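# Swing backboard clips outward to lock into frame groove

## Task

Rotate each metal clip on the backboard outward until its free end is seated in the groove along the inside wall of the frame, so every clip keeps the backboard held in place.

## Robot and tools

Robot: two arms, left_arm and right_arm, each with a parallel two-finger gripper. Each arm's base sits on a mounting plate, and both plates are joined by one metal frame behind them. A too-close warning treats a plate and its half of that frame as part of its arm. Calibrated base positions in the scene frame: left_arm (-0.007, +0.371, +0.168) m, right_arm (-0.009, -0.307, +0.168) m.

Scene frame: the origin is at table-top height, halfway between the two nominal bases. +x points out over the table, +z points up, and left_arm is on the +y side. Image left and right do not follow the arm names. The gripper's fingers point along its own +z axis and close along its y axis. end_effector_position is the point between the finger pads, roughly 1 cm short of the fingertips. Printed hand poses can be off by a few centimetres, more at long reach.

Joint order: every row and every per-arm list uses this order: wrist pitch (joint4), shoulder (joint2), elbow (joint3), waist (joint1), wrist roll (joint6), wrist yaw (joint5). Stated ranges in rad: waist -2.618..3.054, shoulder 0.000..3.142, elbow 0.000..3.142, wrist pitch -1.571..1.571, wrist yaw -1.571..1.571, wrist roll -2.094..2.094. The true ends can differ from these by up to 0.059 rad.

A row has 14 numbers, each in [-1, 1], and both arms are always included. The first 7 are left_arm: six joint numbers in the order above, then the opening. The last 7 are right_arm, laid out the same way. Joint numbers are scaled offsets, not poses. 1.0 equals 1.202 rad for the waist, 1.258 for the shoulder, 1.3 for the elbow, 2.073 for wrist pitch, and 2.022 for wrist yaw and roll. Each offset counts from the Joint targets in force when the action or move begins, not from the previous row. Sending the same offset again therefore moves the joint further, and 0 keeps the current target. The opening is absolute, not an offset: +1 is fully open and -1 is closed. Writing 0 commands half-open, so to leave a gripper unchanged, send its present command again.

execute_actions(actions, cameras): actions is a list of actions. Each action is a list of up to 15 rows, and each row lasts one 1/30 s step. If an action has fewer rows, its last row is held for the remaining steps. An empty list changes nothing and just returns the state and images. An action that would push a joint more than 0.059 rad past its range is refused for both arms. If the first action fails that check, or any action is malformed, the whole call is refused. cameras takes names from cam_high, cam_left_wrist and cam_right_wrist. Omitting it, or giving null or ["all"], returns all three, [] returns none, and an unknown name voids the call.

move(target, speed, blend, opening_speed, blocking, cameras): target is one 14-number row, or a list of up to 15 rows. Every row's offsets count from the same starting Joint targets. All joints follow paths in step with each other, so the hand travels along curves, and nothing is avoided on the way. speed is the top rate in rad/s of the joint that has the farthest to go, 0.01 to 2, default 0.5; give one number or one per target. blend is a corner radius in rad for passing through intermediate targets; the default 0 stops at each one. opening_speed is how fast the opening command changes, in units of the -1..+1 scale per second, at least 0.2; use a low value to close gently. Opening values given in later targets are applied only after the arms come to rest there. With blocking=false, the call returns after about 0.5 s while the move carries on. The result adds a move: line showing how it ended: done, off_target (more than 0.035 rad from target at rest), moving, held or fault. It may also show limits=held and each arm's worst joint error.

wait(seconds 0..10): the scene runs while the last commands are held. stop: brakes a running move, and needs some distance to do so. zoom_image(camera, region [x0,y0,x1,y1] in image pixels, at most 504x504): a closer view of that camera's latest image. read_manual: licence texts only. finished_scene(scene 1 or 2): ends the scene permanently.

Results: end_effector_position (m) and end_effector_quat_wxyz are given in the scene frame. Joint positions (rad) and Joint velocities (rad/s) are listed per arm in the joint order above, followed by the finger-pad gap in m (0.094 when open). Joint targets is the base that your next offsets count from. Tool commands shows the current opening commands. grip_measured is the opening on the command scale. A full squeeze reads a few mm under the part's true width, and the reading keeps following your command, so it gives no sign of first contact. grip_effort_nm is the gripper motor's effort; negative means closing, and it is not a finger force. Joint torques: positive points toward larger angles, and entries 2-4 wrap around at ±28 N m. Other messages: "joint sent to its limit", "joint command not followed" (the clearance check changed targets), MOTOR HOT at 75 °C, and OVER-TEMPERATURE FAULT at 90 °C, which folds that arm away for the rest of the scene. Calls of actions also list joint positions at some of the steps.

Motion limits: each joint's target can lead its measured angle by only a fixed margin per step. An arm's targets are scaled back if they would move its hand more than 200 mm. Very small turns may not start moving at all. If an arm is pressing on something or being dragged, command its targets back past its measured positions.

Cameras are 896x504 each: cam_high is fixed above the table, and the two wrist cameras ride on the hands.

Avoid: dropping things or knocking them off the table, letting go of moving parts, fast impacts, pressing hard (a target set far beyond a contact point presses harder), contact between the two arms, and holding stretched-out or strained poses that heat the motors. Parts held or lying loose may occasionally be nudged by outside forces. The clips must stay seated without the robot before finished_scene is called.

Each tool is called after "Emit:" in YAML: its name, and indented under it one key for each argument.

## Session

Emit:
execute_actions:
  actions: []

Scene clock: 0.00 s.
left_arm: end_effector_position=(+0.4017, +0.1615, +0.1787) grip_measured=+1.000 grip_effort_nm=n/a end_effector_quat_wxyz=(+0.625, +0.507, +0.498, -0.323) | right_arm: end_effector_position=(+0.3931, -0.3847, +0.1115) grip_measured=+1.000 grip_effort_nm=n/a end_effector_quat_wxyz=(+0.350, +0.261, +0.823, -0.362)
Joint names: [wrist pitch, shoulder, elbow, waist, wrist roll, wrist yaw]
Joint positions: left_arm=[1.513 2.524 0.922 -0.17 0.429 1.156 0.094] | right_arm=[0.251 2.261 0.933 0.201 0.52 1.024 0.094]
Joint velocities: within noise
Joint torques (N m): no reading
Motor temperatures (°C): left_arm=[20 22 16 18 18 18 17] | right_arm=[17 18 21 18 21 19 17]
Heat: left arm: 22 °C; right arm: 21 °C.
Joint targets: left_arm=[1.497 2.527 0.922 -0.170 0.427 1.157] | right_arm=[0.251 2.251 0.938 0.201 0.523 1.040]
Tool commands: left_gripper/opening=+1.0 right_gripper/opening=+1.0

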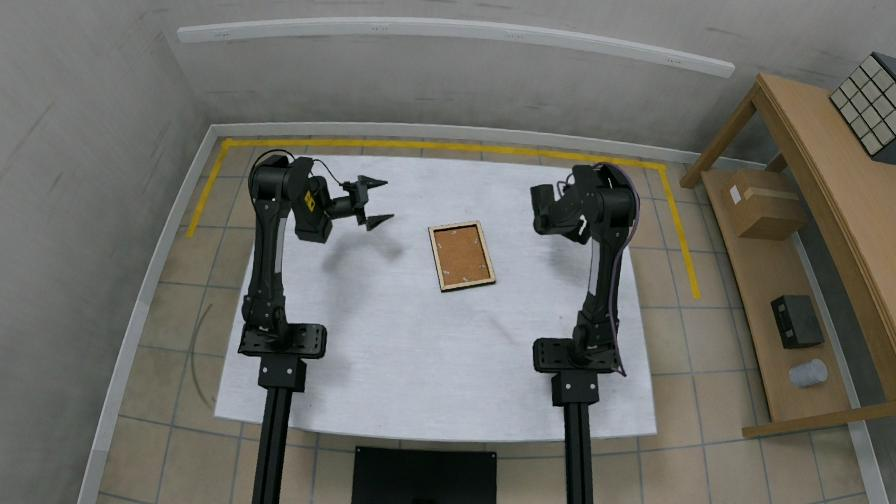

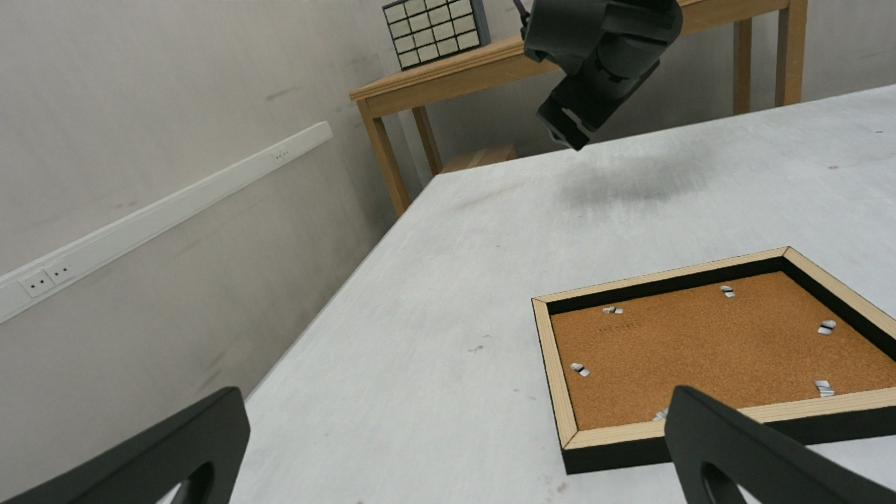

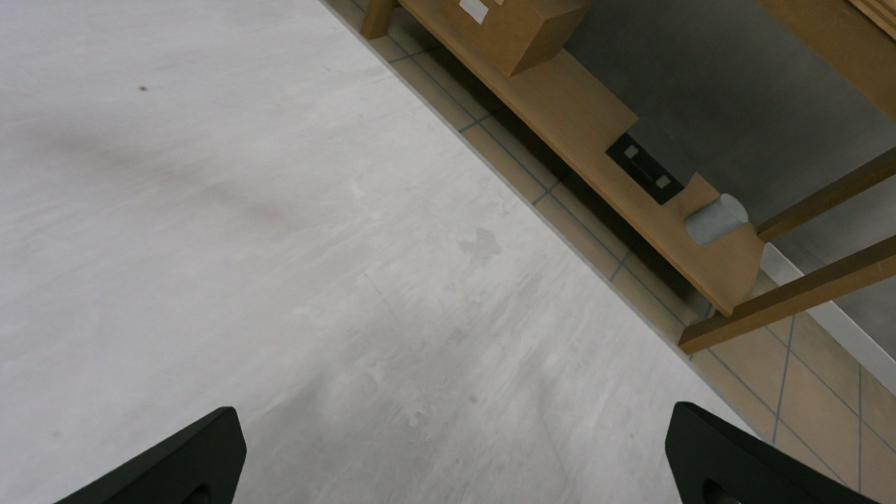

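Emit:
zoom_image:
  camera: "cam_high"
  region: [410, 205, 510, 305]

Emit:
zoom_image:
  camera: "cam_left_wrist"
  region: [520, 230, 896, 480]

Scaled by 5.040.

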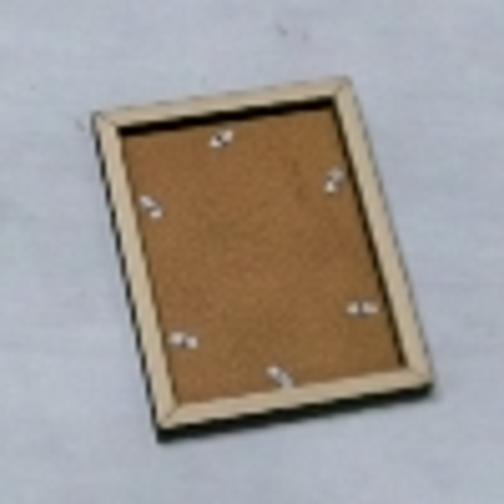

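Scaled by 1.340.

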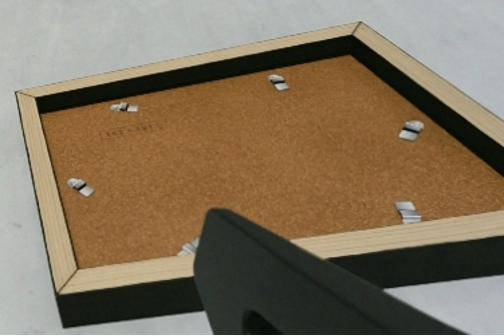

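Emit:
move:
  target: [0,0,0,0,0,0,1,-0.7014,0.0509,0.776,0.3827,0.063,-0.5143,-1]
  speed: 0.8

Scene clock: 63.03 s.
left_arm: end_effector_position=(+0.4017, +0.1615, +0.1787) grip_measured=+1.000 grip_effort_nm=-0.012 end_effector_quat_wxyz=(+0.625, +0.507, +0.498, -0.323) | right_arm: end_effector_position=(+0.3478, -0.0419, +0.2000) grip_measured=-0.993 grip_effort_nm=-0.398 end_effector_quat_wxyz=(-0.010, +0.000, +1.000, +0.012)
Joint names: [wrist pitch, shoulder, elbow, waist, wrist roll, wrist yaw]
Joint positions: left_arm=[1.513 2.524 0.922 -0.17 0.429 1.156 0.094] | right_arm=[-1.192 2.301 1.92 0.661 0.643 0.008 0]
Joint velocities: within noise
Joint torques (N m): left_arm=[1.06 -10.26 2.8 -0.25 0 0.11] | right_arm=[0.27 -11.85 7.42 0.64 0.03 -0.13]
Motor temperatures (°C): left_arm=[24 25 17 18 18 18 17] | right_arm=[18 21 22 18 21 19 17]
Heat: left arm: 25 °C; right arm: 22 °C.
Joint targets: left_arm=[1.497 2.527 0.922 -0.170 0.427 1.157] | right_arm=[-1.203 2.315 1.947 0.661 0.650 0.000]
move: done
camera_calibration:
cam_right_wrist: T_world_to_cam=[[-0.0076313, -0.999936, -0.00835062, -0.0407834], [-0.902885, 0.00330071, 0.42987, 0.270616], [-0.429815, 0.0108201, -0.902852, 0.419793], [0, 0, 0, 1]] pos_world=[0.424457, -0.0462162, 0.26234]

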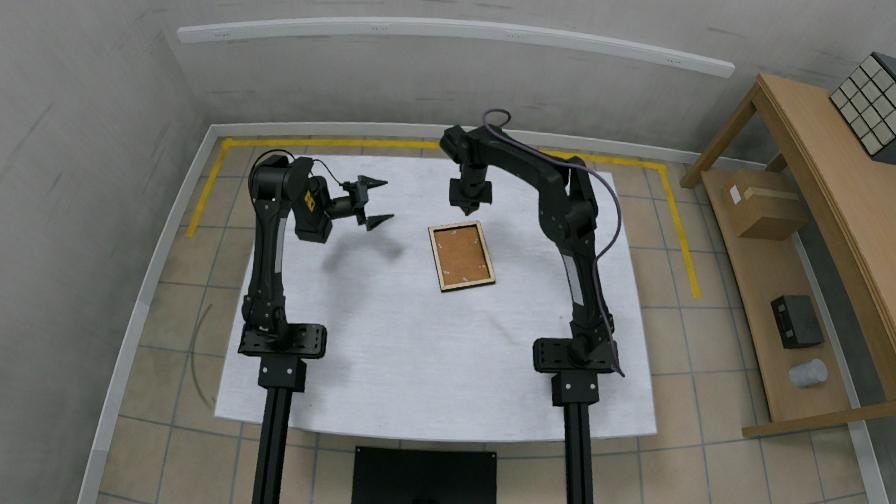

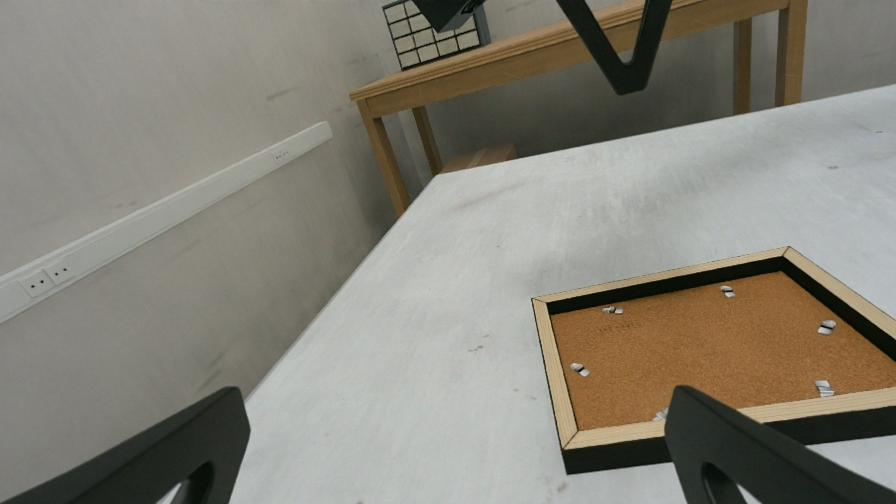

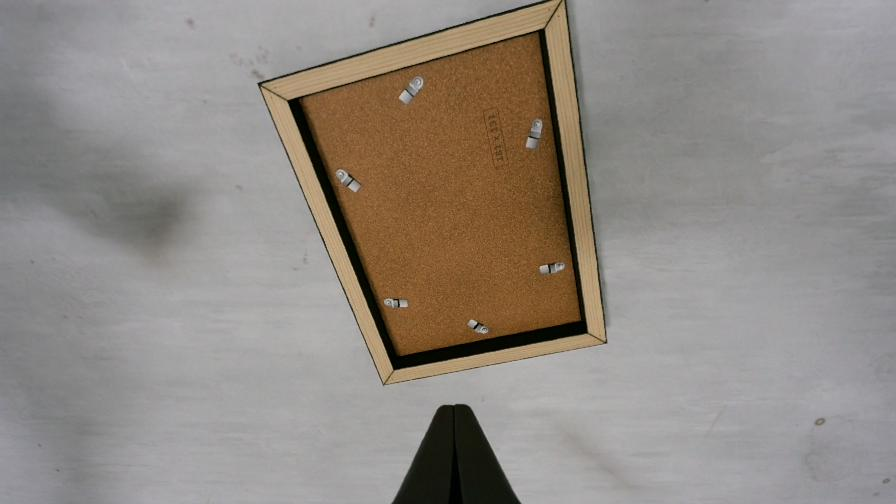

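Emit:
zoom_image:
  camera: "cam_right_wrist"
  region: [250, 0, 450, 200]

Emit:
zoom_image:
  camera: "cam_right_wrist"
  region: [430, 0, 630, 200]

Emit:
zoom_image:
  camera: "cam_right_wrist"
  region: [370, 200, 620, 400]

Scaled by 2.520.

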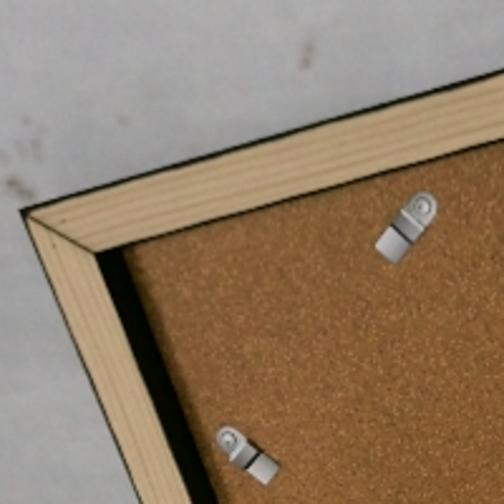

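Scaled by 2.520.

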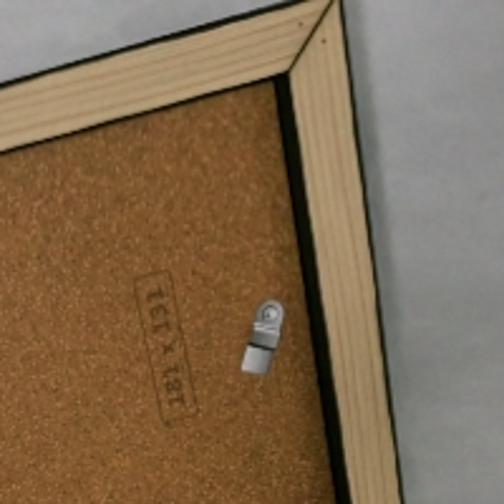

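Scaled by 2.016.

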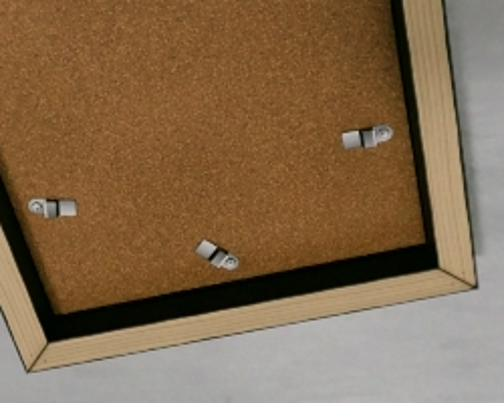

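Emit:
zoom_image:
  camera: "cam_right_wrist"
  region: [470, 95, 560, 185]

Emit:
zoom_image:
  camera: "cam_left_wrist"
  region: [520, 240, 700, 480]

Scaled by 5.600.

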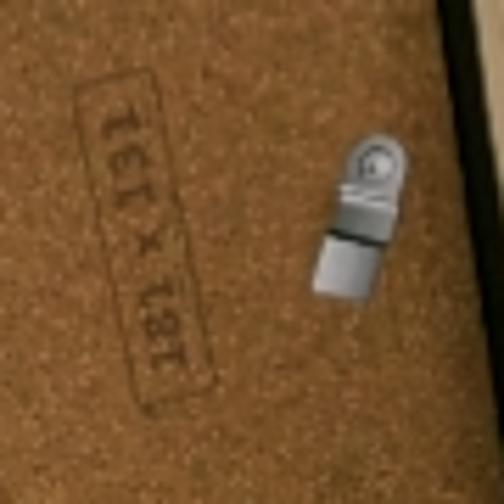

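Scaled by 2.100.

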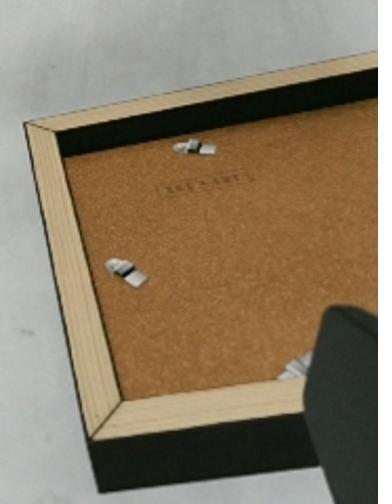

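Emit:
move:
  target: [0,0,0,0.333,0,0,1,0.2345,0.1235,-0.2542,-0.1539,-0.2072,0,0.277]
  speed: 0.6

Scene clock: 177.70 s.
left_arm: end_effector_position=(+0.4511, +0.3389, +0.1717) grip_measured=+1.000 grip_effort_nm=-0.022 end_effector_quat_wxyz=(+0.672, +0.397, +0.595, -0.192) | right_arm: end_effector_position=(+0.3765, -0.1121, +0.0575) grip_measured=+0.275 grip_effort_nm=0.066 end_effector_quat_wxyz=(-0.010, -0.110, +0.994, +0.015)
Joint names: [wrist pitch, shoulder, elbow, waist, wrist roll, wrist yaw]
Joint positions: left_arm=[1.513 2.524 0.922 0.234 0.429 1.156 0.094] | right_arm=[-0.728 2.466 1.621 0.476 0.239 0.005 0.06]
Joint velocities: within noise
Joint torques (N m): left_arm=[1.04 -10.19 2.88 -0.54 -0.01 0.11] | right_arm=[0.46 -12.89 4.36 0.65 -0.08 -0.08]
Motor temperatures (°C): left_arm=[26 27 17 18 18 18 17] | right_arm=[17 23 24 18 21 19 17]
Heat: left arm: 27 °C; right arm: 24 °C.
Joint targets: left_arm=[1.497 2.527 0.922 0.230 0.427 1.157] | right_arm=[-0.716 2.471 1.616 0.476 0.231 0.001]
move: done
camera_calibration:
cam_left_wrist: T_world_to_cam=[[-0.708985, -0.626177, -0.32441, 0.592924], [-0.0670917, 0.517814, -0.852859, 0.0399448], [0.702025, -0.582899, -0.409133, 0.0352747], [0, 0, 0, 1]] pos_world=[0.398291, 0.371153, 0.24085]
cam_right_wrist: T_world_to_cam=[[0.209653, -0.977647, -0.0158853, -0.190825], [-0.883243, -0.196327, 0.425837, 0.328495], [-0.419437, -0.0752472, -0.90466, 0.290835], [0, 0, 0, 1]] pos_world=[0.452135, -0.100182, 0.12019]

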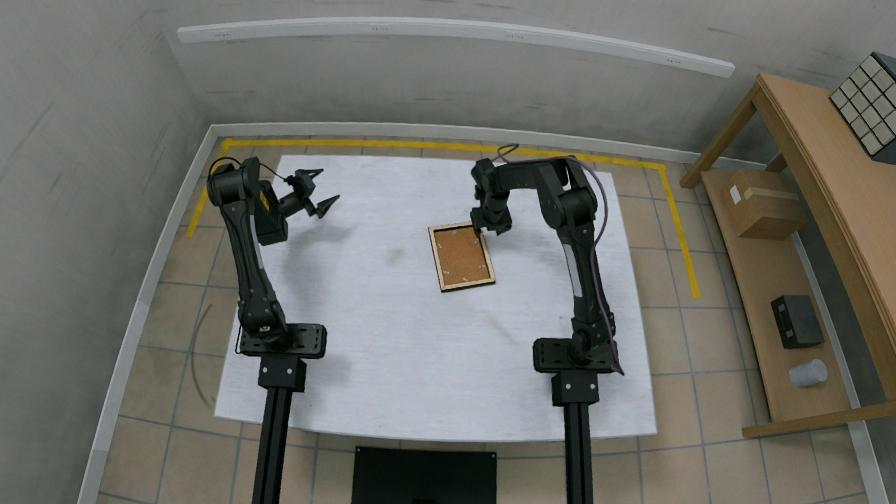

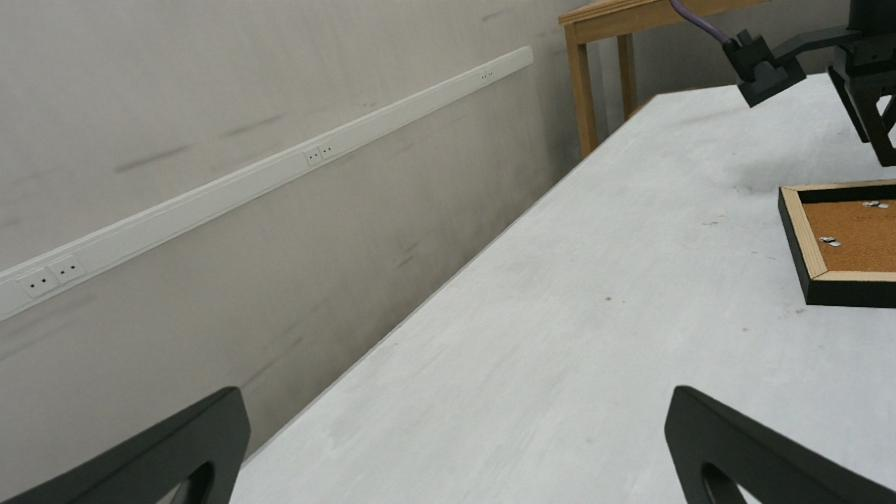

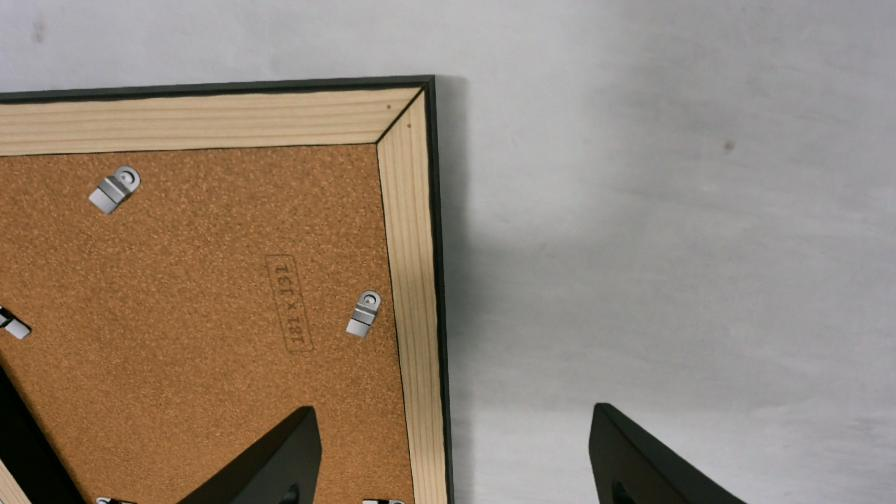

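Emit:
move:
  target: [0,0,0,0,0,0,1,0.0326,0.0521,-0.0015,0.0034,-0.0134,0,0.277]
  speed: 0.2
  cameras: ["cam_right_wrist"]

Scene clock: 208.60 s.
left_arm: end_effector_position=(+0.4511, +0.3389, +0.1717) grip_measured=+1.000 grip_effort_nm=-0.022 end_effector_quat_wxyz=(+0.672, +0.397, +0.595, -0.192) | right_arm: end_effector_position=(+0.3781, -0.1102, +0.0327) grip_measured=+0.275 grip_effort_nm=0.061 end_effector_quat_wxyz=(-0.006, -0.123, +0.992, +0.016)
Joint names: [wrist pitch, shoulder, elbow, waist, wrist roll, wrist yaw]
Joint positions: left_arm=[1.513 2.524 0.922 0.234 0.429 1.156 0.094] | right_arm=[-0.661 2.526 1.621 0.476 0.212 0.005 0.06]
Joint velocities: within noise
Joint torques (N m): left_arm=[1.02 -10.25 2.7 -0.65 0.01 0.06] | right_arm=[0.49 -12.51 4.04 1.06 -0.11 -0.09]
Motor temperatures (°C): left_arm=[26 27 17 18 18 18 17] | right_arm=[17 27 23 18 21 19 17]
Heat: left arm: 27 °C; right arm: 27 °C.
Joint targets: left_arm=[1.497 2.527 0.922 0.230 0.427 1.157] | right_arm=[-0.649 2.537 1.614 0.480 0.204 0.001]
move: done
camera_calibration:
cam_right_wrist: T_world_to_cam=[[0.23625, -0.971527, -0.0178957, -0.19904], [-0.880645, -0.221861, 0.418618, 0.337229], [-0.41067, -0.0831389, -0.907986, 0.265128], [0, 0, 0, 1]] pos_world=[0.452883, -0.0965122, 0.0960007]
Images, in order (width x height): cam_right_wrist 896x504.

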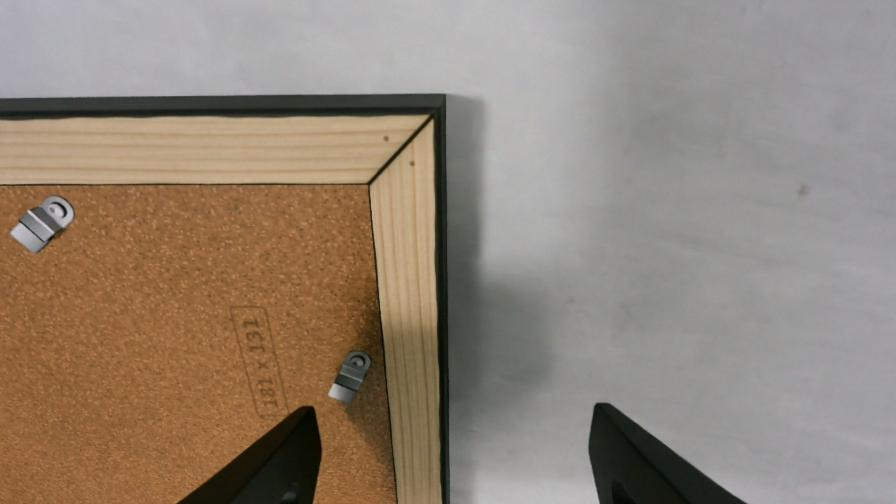

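Emit:
zoom_image:
  camera: "cam_right_wrist"
  region: [260, 320, 440, 500]

Scaled by 2.800.

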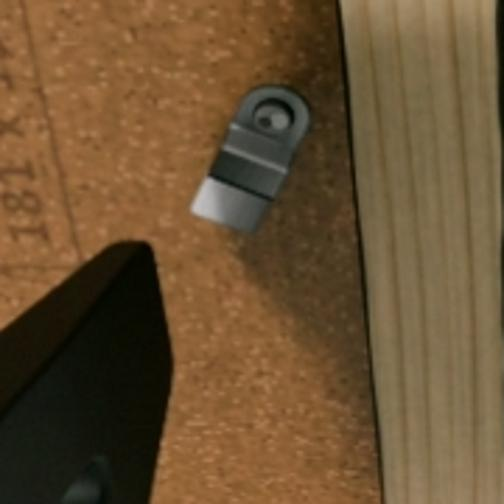

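Emit:
move:
  target: [0,0,0,0,0,0,1,0.0087,0.0143,0,0,0,0,0.277]
  speed: 0.1
  cameras: ["cam_right_wrist"]

Emit:
zoom_image:
  camera: "cam_right_wrist"
  region: [240, 300, 460, 504]

Scene clock: 248.40 s.
left_arm: end_effector_position=(+0.4511, +0.3389, +0.1717) grip_measured=+1.000 grip_effort_nm=-0.032 end_effector_quat_wxyz=(+0.672, +0.397, +0.595, -0.192) | right_arm: end_effector_position=(+0.3789, -0.1096, +0.0271) grip_measured=+0.275 grip_effort_nm=0.061 end_effector_quat_wxyz=(-0.004, -0.123, +0.992, +0.017)
Joint names: [wrist pitch, shoulder, elbow, waist, wrist roll, wrist yaw]
Joint positions: left_arm=[1.513 2.524 0.922 0.234 0.429 1.156 0.094] | right_arm=[-0.643 2.54 1.621 0.476 0.211 0.005 0.06]
Joint velocities: within noise
Joint torques (N m): left_arm=[1.05 -10.11 2.8 -0.65 0.02 0.12] | right_arm=[0.5 -12.19 3.96 1.03 -0.11 -0.07]
Motor temperatures (°C): left_arm=[27 28 17 18 18 18 17] | right_arm=[17 24 22 18 21 19 17]
Heat: left arm: 28 °C; right arm: 24 °C.
Joint targets: left_arm=[1.497 2.527 0.922 0.230 0.427 1.157] | right_arm=[-0.631 2.554 1.614 0.480 0.204 0.001]
move: done
camera_calibration:
cam_right_wrist: T_world_to_cam=[[0.23652, -0.971443, -0.0188958, -0.198765], [-0.882315, -0.222883, 0.414541, 0.341105], [-0.406914, -0.0813753, -0.909835, 0.259182], [0, 0, 0, 1]] pos_world=[0.453438, -0.095971, 0.0906548]
Images, in order (width x height): cam_right_wrist 896x504.

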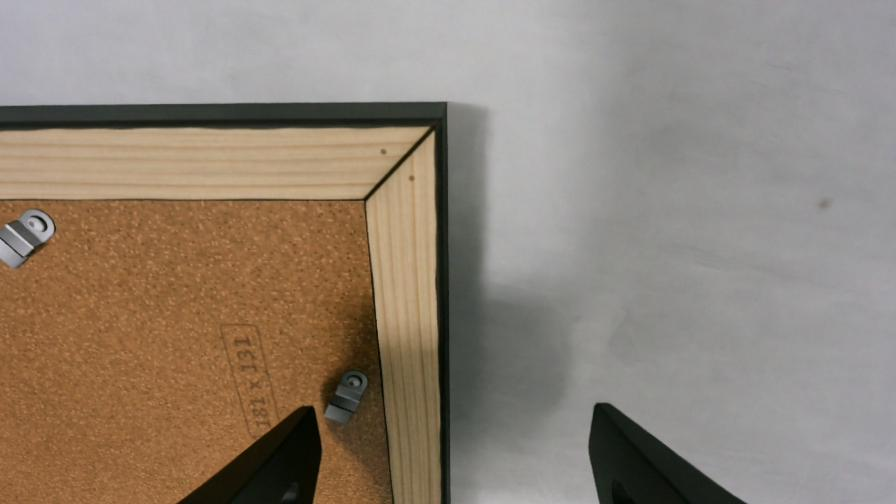

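Scaled by 2.291.

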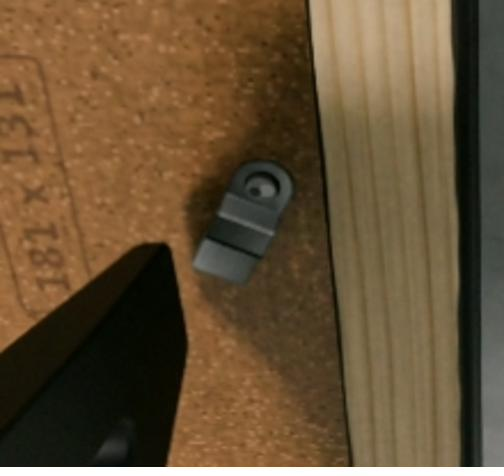

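Emit:
move:
  target: [0,0,0,0,0,0,1,0.006,0.0099,0,0,0,0,0.277]
  speed: 0.1
  cameras: ["cam_right_wrist"]

Emit:
zoom_image:
  camera: "cam_right_wrist"
  region: [240, 300, 460, 504]

Scene clock: 252.20 s.
left_arm: end_effector_position=(+0.4511, +0.3389, +0.1717) grip_measured=+1.000 grip_effort_nm=-0.027 end_effector_quat_wxyz=(+0.672, +0.397, +0.595, -0.192) | right_arm: end_effector_position=(+0.3787, -0.1094, +0.0222) grip_measured=+0.275 grip_effort_nm=0.071 end_effector_quat_wxyz=(-0.004, -0.123, +0.992, +0.017)
Joint names: [wrist pitch, shoulder, elbow, waist, wrist roll, wrist yaw]
Joint positions: left_arm=[1.513 2.524 0.922 0.234 0.429 1.156 0.094] | right_arm=[-0.631 2.552 1.621 0.476 0.211 0.005 0.06]
Joint velocities: within noise
Joint torques (N m): left_arm=[1.04 -10.35 2.7 -0.68 0.02 0.09] | right_arm=[0.5 -12.15 3.97 1.05 -0.1 -0.08]
Motor temperatures (°C): left_arm=[27 28 17 18 18 18 17] | right_arm=[17 25 22 18 21 19 17]
Heat: left arm: 28 °C; right arm: 25 °C.
Joint targets: left_arm=[1.497 2.527 0.922 0.230 0.427 1.157] | right_arm=[-0.618 2.567 1.614 0.480 0.204 0.001]
move: done
camera_calibration:
cam_right_wrist: T_world_to_cam=[[0.236512, -0.971443, -0.0189789, -0.198678], [-0.88246, -0.22294, 0.414202, 0.343093], [-0.406604, -0.0812157, -0.909987, 0.254588], [0, 0, 0, 1]] pos_world=[0.453272, -0.0958385, 0.0857919]
Images, in order (width x height): cam_right_wrist 896x504.

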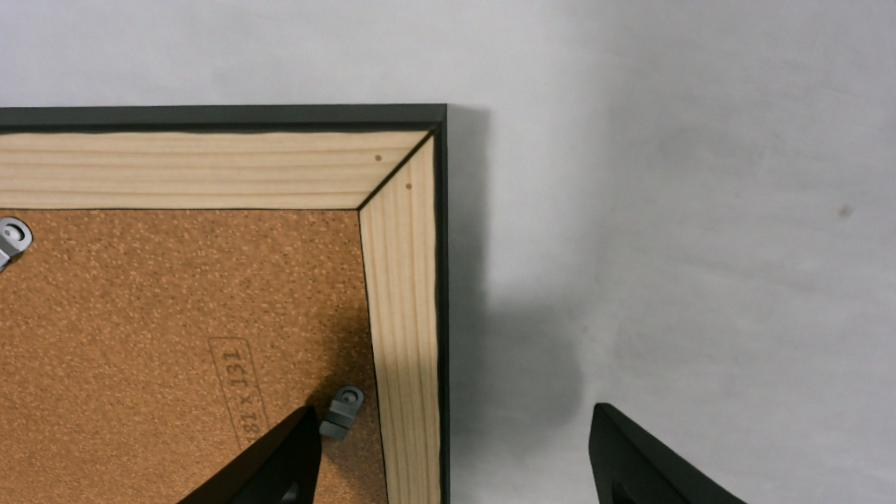

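Scaled by 2.291.

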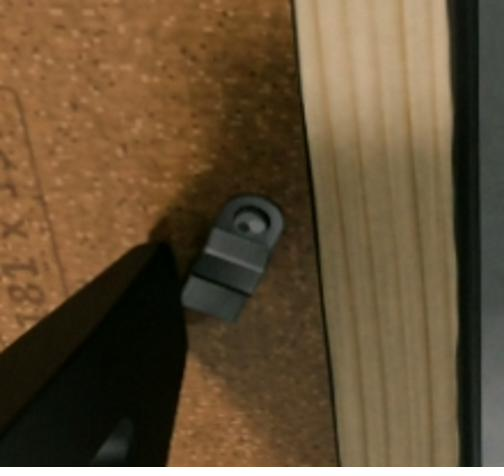

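Emit:
move:
  target: [0,0,0,0,0,0,1,0.0029,0.0048,0,0,0,0,0.277]
  speed: 0.1
  cameras: ["cam_right_wrist"]

Emit:
zoom_image:
  camera: "cam_right_wrist"
  region: [240, 300, 460, 504]

Scene clock: 264.87 s.
left_arm: end_effector_position=(+0.4511, +0.3389, +0.1717) grip_measured=+1.000 grip_effort_nm=-0.032 end_effector_quat_wxyz=(+0.672, +0.397, +0.595, -0.192) | right_arm: end_effector_position=(+0.3794, -0.1091, +0.0211) grip_measured=+0.275 grip_effort_nm=0.061 end_effector_quat_wxyz=(-0.002, -0.123, +0.992, +0.018)
Joint names: [wrist pitch, shoulder, elbow, waist, wrist roll, wrist yaw]
Joint positions: left_arm=[1.513 2.524 0.922 0.234 0.429 1.156 0.094] | right_arm=[-0.625 2.554 1.621 0.476 0.211 0.005 0.06]
Joint velocities: within noise
Joint torques (N m): left_arm=[1.04 -10.44 2.74 -0.64 0.01 0.07] | right_arm=[0.51 -11.86 4 1.06 -0.11 -0.08]
Motor temperatures (°C): left_arm=[27 28 17 18 18 18 17] | right_arm=[17 27 22 18 21 19 17]
Heat: left arm: 28 °C; right arm: 27 °C.
Joint targets: left_arm=[1.497 2.527 0.922 0.230 0.427 1.157] | right_arm=[-0.613 2.573 1.614 0.480 0.204 0.001]
move: done
camera_calibration:
cam_right_wrist: T_world_to_cam=[[0.236819, -0.971355, -0.0196439, -0.198593], [-0.883535, -0.223729, 0.411473, 0.344556], [-0.404082, -0.0800884, -0.91121, 0.25306], [0, 0, 0, 1]] pos_world=[0.453715, -0.0955501, 0.0849145]
Images, in order (width x height): cam_right_wrist 896x504.

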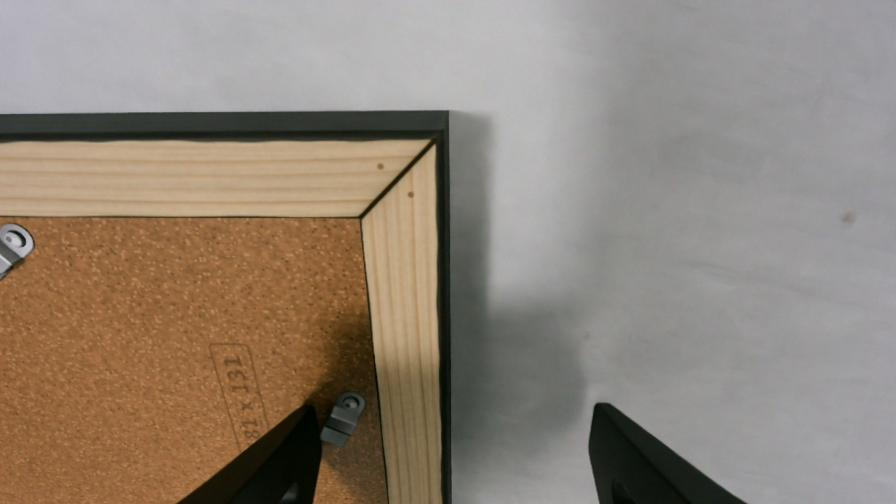

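Scaled by 2.291.

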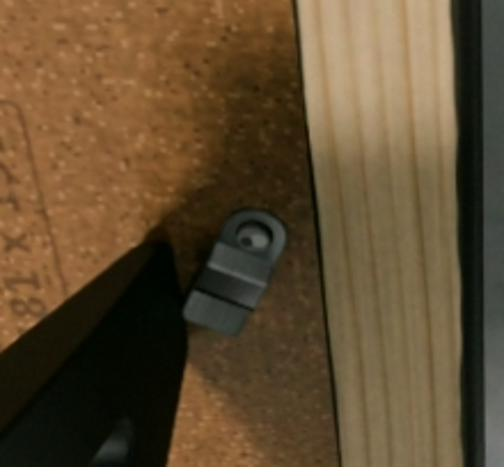

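Emit:
move:
  target: [0,0,0,0,0,0,1,0.0071,-0.0158,-0.0267,-0.0132,-0.0079,0,0.277]
  speed: 0.1
  cameras: ["cam_right_wrist"]

Emit:
zoom_image:
  camera: "cam_right_wrist"
  region: [240, 300, 460, 504]

Scene clock: 284.63 s.
left_arm: end_effector_position=(+0.4511, +0.3389, +0.1717) grip_measured=+1.000 grip_effort_nm=-0.032 end_effector_quat_wxyz=(+0.672, +0.397, +0.595, -0.192) | right_arm: end_effector_position=(+0.3786, -0.1099, +0.0190) grip_measured=+0.275 grip_effort_nm=0.061 end_effector_quat_wxyz=(-0.001, -0.128, +0.992, +0.024)
Joint names: [wrist pitch, shoulder, elbow, waist, wrist roll, wrist yaw]
Joint positions: left_arm=[1.513 2.524 0.922 0.234 0.429 1.156 0.094] | right_arm=[-0.606 2.552 1.606 0.47 0.197 -0.006 0.06]
Joint velocities: within noise
Joint torques (N m): left_arm=[1.06 -10.37 2.69 -0.84 0 0.12] | right_arm=[0.48 -13.42 2.65 0.12 -0.12 0.02]
Motor temperatures (°C): left_arm=[27 28 17 18 18 18 17] | right_arm=[17 25 22 18 21 19 17]
Heat: left arm: 28 °C; right arm: 25 °C.
Joint targets: left_arm=[1.497 2.527 0.922 0.230 0.427 1.157] | right_arm=[-0.598 2.553 1.580 0.465 0.188 0.001]
move: done
camera_calibration:
cam_right_wrist: T_world_to_cam=[[0.24486, -0.969045, -0.0315584, -0.201865], [-0.881902, -0.236129, 0.408034, 0.342604], [-0.402855, -0.0720801, -0.912421, 0.251233], [0, 0, 0, 1]] pos_world=[0.452782, -0.0966083, 0.0830657]
Images, in order (width x height): cam_right_wrist 896x504.

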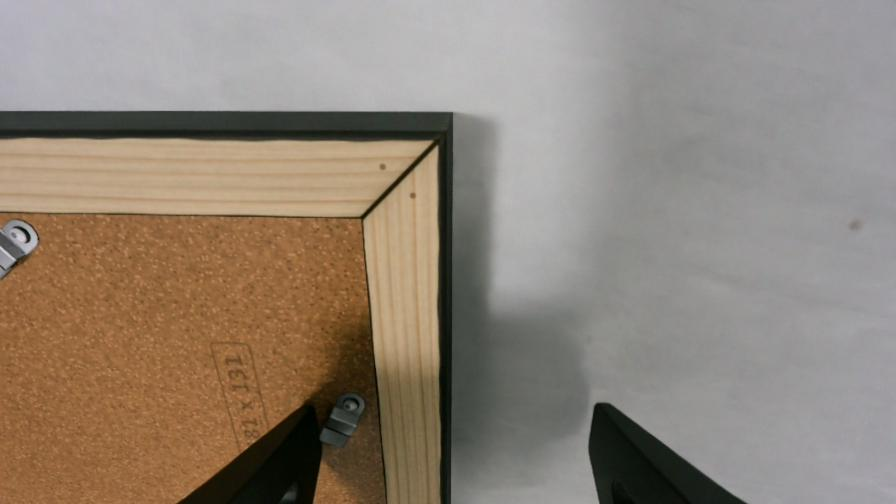

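Scaled by 2.291.

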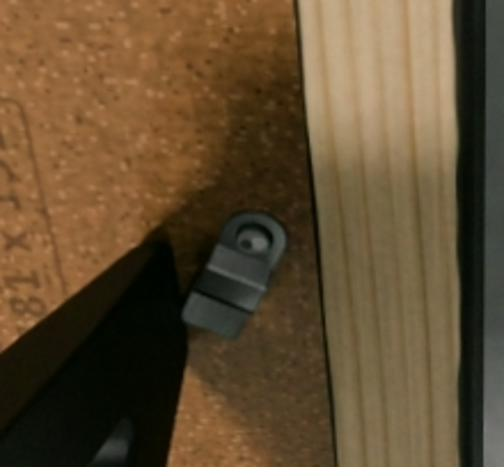

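Emit:
move:
  target:
    - [0,0,0,0,0,0,1,0,-0.032,0,0,0,0,0.277]
    - [0,0,0,0,0,0,1,-0.0174,-0.0159,0.0077,0.0071,0.0059,0,0.277]
  speed: 0.15
  cameras: ["cam_right_wrist"]

Emit:
zoom_image:
  camera: "cam_right_wrist"
  region: [240, 300, 460, 504]

Scene clock: 305.80 s.
left_arm: end_effector_position=(+0.4511, +0.3389, +0.1717) grip_measured=+1.000 grip_effort_nm=-0.032 end_effector_quat_wxyz=(+0.672, +0.397, +0.595, -0.192) | right_arm: end_effector_position=(+0.3781, -0.1103, +0.0202) grip_measured=+0.275 grip_effort_nm=0.061 end_effector_quat_wxyz=(+0.000, -0.128, +0.992, +0.024)
Joint names: [wrist pitch, shoulder, elbow, waist, wrist roll, wrist yaw]
Joint positions: left_arm=[1.513 2.524 0.922 0.234 0.429 1.156 0.094] | right_arm=[-0.602 2.545 1.597 0.469 0.196 -0.007 0.06]
Joint velocities: within noise
Joint torques (N m): left_arm=[1.04 -10.33 2.73 -0.73 -0.04 0.11] | right_arm=[0.08 -14.58 3.92 0.9 0.01 0.02]
Motor temperatures (°C): left_arm=[27 28 17 18 18 18 17] | right_arm=[17 29 22 18 21 19 17]
Heat: left arm: 28 °C; right arm: 29 °C.
Joint targets: left_arm=[1.497 2.527 0.922 0.230 0.427 1.157] | right_arm=[-0.634 2.533 1.589 0.473 0.200 0.000]
move: done
camera_calibration:
cam_right_wrist: T_world_to_cam=[[0.245205, -0.968928, -0.0324658, -0.202189], [-0.882754, -0.23699, 0.405687, 0.341875], [-0.400775, -0.070817, -0.913435, 0.251505], [0, 0, 0, 1]] pos_world=[0.452166, -0.0970746, 0.0844755]
Images, in order (width x height): cam_right_wrist 896x504.

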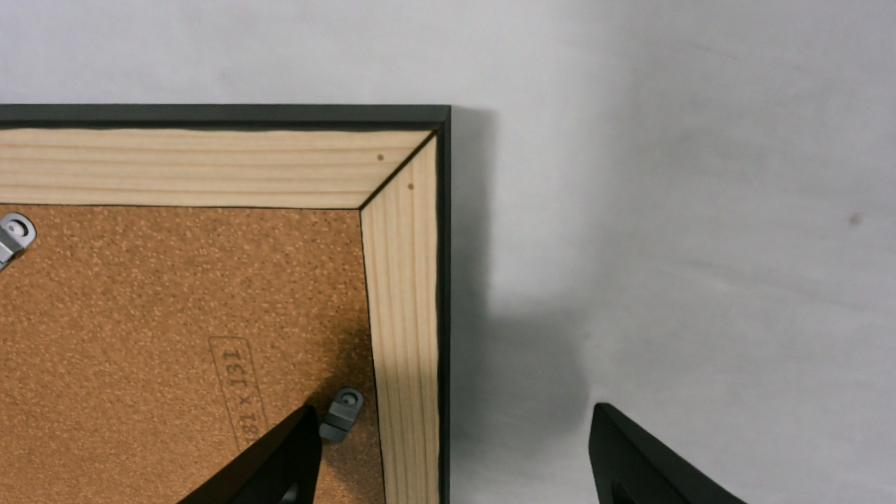

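Scaled by 2.291.

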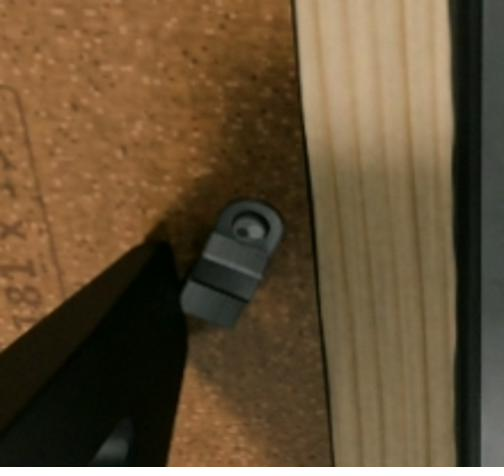

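Emit:
move:
  target: [0,0,0,0,0,0,1,0,-0.02,0,0,0,0,0.277]
  speed: 0.15
  cameras: ["cam_right_wrist"]

Emit:
zoom_image:
  camera: "cam_right_wrist"
  region: [240, 300, 460, 504]

Scene clock: 313.43 s.
left_arm: end_effector_position=(+0.4511, +0.3389, +0.1717) grip_measured=+1.000 grip_effort_nm=-0.027 end_effector_quat_wxyz=(+0.672, +0.397, +0.595, -0.192) | right_arm: end_effector_position=(+0.3770, -0.1109, +0.0207) grip_measured=+0.275 grip_effort_nm=0.061 end_effector_quat_wxyz=(-0.002, -0.128, +0.992, +0.024)
Joint names: [wrist pitch, shoulder, elbow, waist, wrist roll, wrist yaw]
Joint positions: left_arm=[1.513 2.524 0.922 0.234 0.429 1.156 0.094] | right_arm=[-0.608 2.544 1.597 0.469 0.197 -0.007 0.06]
Joint velocities: within noise
Joint torques (N m): left_arm=[1.07 -10.33 2.84 -0.8 0 0.09] | right_arm=[0.12 -16.91 3.9 0.92 0 0.04]
Motor temperatures (°C): left_arm=[27 28 17 18 18 18 17] | right_arm=[17 30 22 18 21 19 17]
Heat: left arm: 28 °C; right arm: 30 °C.
Joint targets: left_arm=[1.497 2.527 0.922 0.230 0.427 1.157] | right_arm=[-0.634 2.508 1.589 0.473 0.200 0.000]
move: off_target (right_arm); right_arm: the shoulder is farthest, 0.036 rad from its target
camera_calibration:
cam_right_wrist: T_world_to_cam=[[0.244882, -0.969042, -0.0314597, -0.20235], [-0.880972, -0.235942, 0.410146, 0.339958], [-0.404871, -0.0727223, -0.911477, 0.25274], [0, 0, 0, 1]] pos_world=[0.451373, -0.0974956, 0.0845683]
Images, in order (width x height): cam_right_wrist 896x504.

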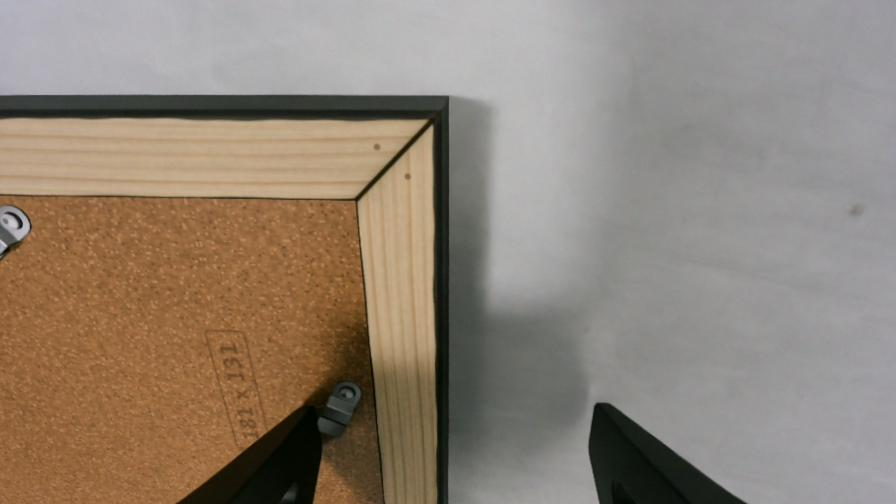

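Scaled by 2.291.

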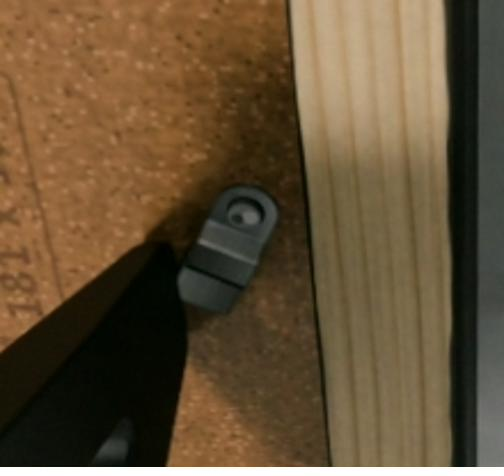

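Emit:
move:
  target: [0,0,0,0,0,0,1,0,-0.012,0,0,0,0,0.277]
  speed: 0.15
  cameras: ["cam_right_wrist"]

Scene clock: 322.43 s.
left_arm: end_effector_position=(+0.4511, +0.3389, +0.1717) grip_measured=+1.000 grip_effort_nm=-0.027 end_effector_quat_wxyz=(+0.672, +0.397, +0.595, -0.192) | right_arm: end_effector_position=(+0.3753, -0.1118, +0.0243) grip_measured=+0.275 grip_effort_nm=0.061 end_effector_quat_wxyz=(-0.006, -0.128, +0.992, +0.022)
Joint names: [wrist pitch, shoulder, elbow, waist, wrist roll, wrist yaw]
Joint positions: left_arm=[1.513 2.524 0.922 0.234 0.429 1.156 0.094] | right_arm=[-0.625 2.535 1.597 0.469 0.197 -0.007 0.06]
Joint velocities: within noise
Joint torques (N m): left_arm=[1.06 -10.43 2.8 -0.66 0 0.11] | right_arm=[0.3 -17.52 3.9 0.9 0 0.03]
Motor temperatures (°C): left_arm=[27 28 17 18 18 18 17] | right_arm=[17 30 22 18 21 19 17]
Heat: left arm: 28 °C; right arm: 30 °C.
Joint targets: left_arm=[1.497 2.527 0.922 0.230 0.427 1.157] | right_arm=[-0.634 2.493 1.589 0.473 0.200 0.000]
move: off_target (right_arm); right_arm: the shoulder is farthest, 0.042 rad from its target
camera_calibration:
cam_right_wrist: T_world_to_cam=[[0.244973, -0.969073, -0.0297537, -0.202851], [-0.877773, -0.234716, 0.417641, 0.335523], [-0.411708, -0.0761936, -0.908125, 0.257347], [0, 0, 0, 1]] pos_world=[0.450158, -0.0982168, 0.08754]
Images, in order (width x height): cam_right_wrist 896x504.

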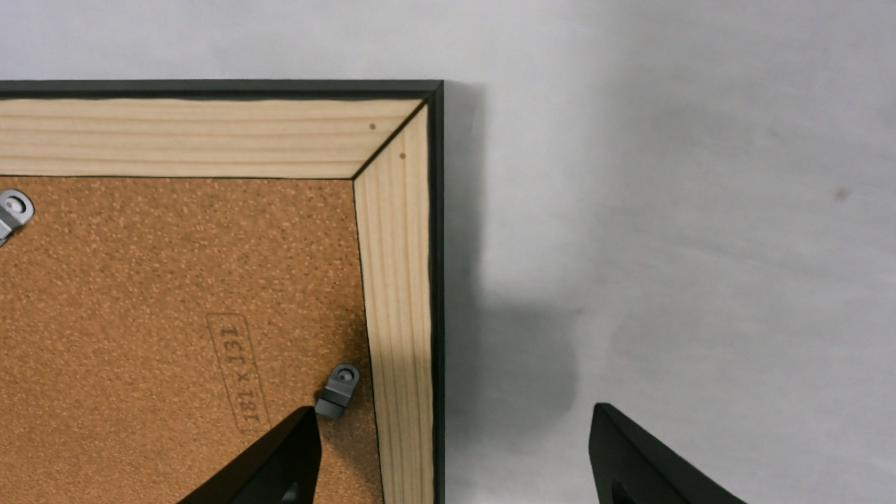

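Emit:
move:
  target:
    - [0,0,0,0,0,0,1,-0.0014,-0.0283,0,0.0033,0.0059,0.0025,0.277]
    - [0,0,0,0,0,0,1,-0.0014,0.0397,0,0.0033,0.0059,0.0025,0.277]
  speed: 0.15
  cameras: ["cam_right_wrist"]

Emit:
zoom_image:
  camera: "cam_right_wrist"
  region: [240, 300, 460, 504]

Scene clock: 339.07 s.
left_arm: end_effector_position=(+0.4511, +0.3389, +0.1717) grip_measured=+1.000 grip_effort_nm=-0.032 end_effector_quat_wxyz=(+0.672, +0.397, +0.595, -0.192) | right_arm: end_effector_position=(+0.3743, -0.1126, +0.0254) grip_measured=+0.275 grip_effort_nm=0.061 end_effector_quat_wxyz=(-0.009, -0.123, +0.992, +0.021)
Joint names: [wrist pitch, shoulder, elbow, waist, wrist roll, wrist yaw]
Joint positions: left_arm=[1.513 2.524 0.922 0.234 0.429 1.156 0.094] | right_arm=[-0.633 2.532 1.597 0.469 0.205 -0.006 0.06]
Joint velocities: within noise
Joint torques (N m): left_arm=[1.02 -10.29 2.73 -0.65 0.03 0.11] | right_arm=[0.32 -12.41 3.9 1.28 0.04 0.08]
Motor temperatures (°C): left_arm=[27 29 17 18 18 18 17] | right_arm=[17 33 22 18 21 19 17]
Heat: left arm: 29 °C; right arm: 33 °C.
Joint targets: left_arm=[1.497 2.527 0.922 0.230 0.427 1.157] | right_arm=[-0.637 2.543 1.589 0.477 0.212 0.006]
move: done
camera_calibration:
cam_right_wrist: T_world_to_cam=[[0.236536, -0.971225, -0.0278124, -0.200391], [-0.877715, -0.225864, 0.422613, 0.334795], [-0.416734, -0.0755517, -0.905883, 0.259732], [0, 0, 0, 1]] pos_world=[0.449493, -0.0993828, 0.0882249]
Images, in order (width x height): cam_right_wrist 896x504.

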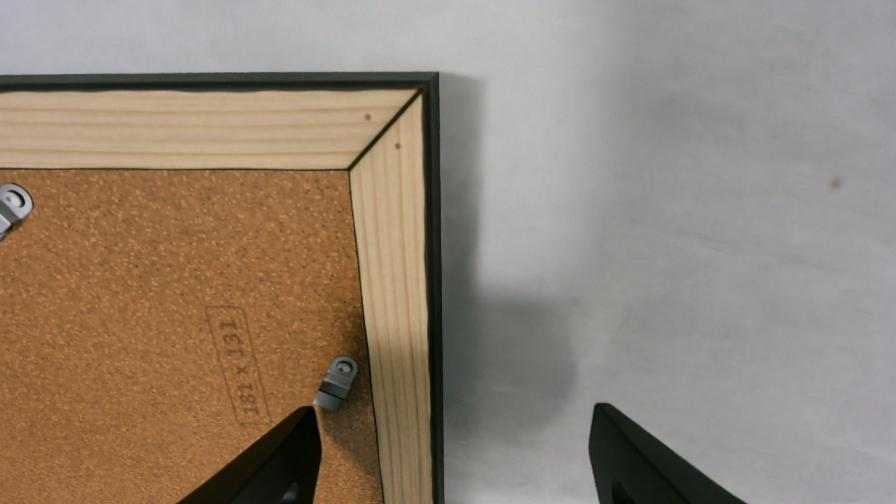

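Scaled by 2.291.

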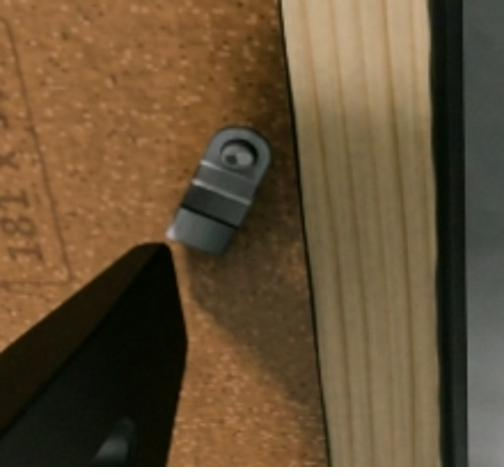

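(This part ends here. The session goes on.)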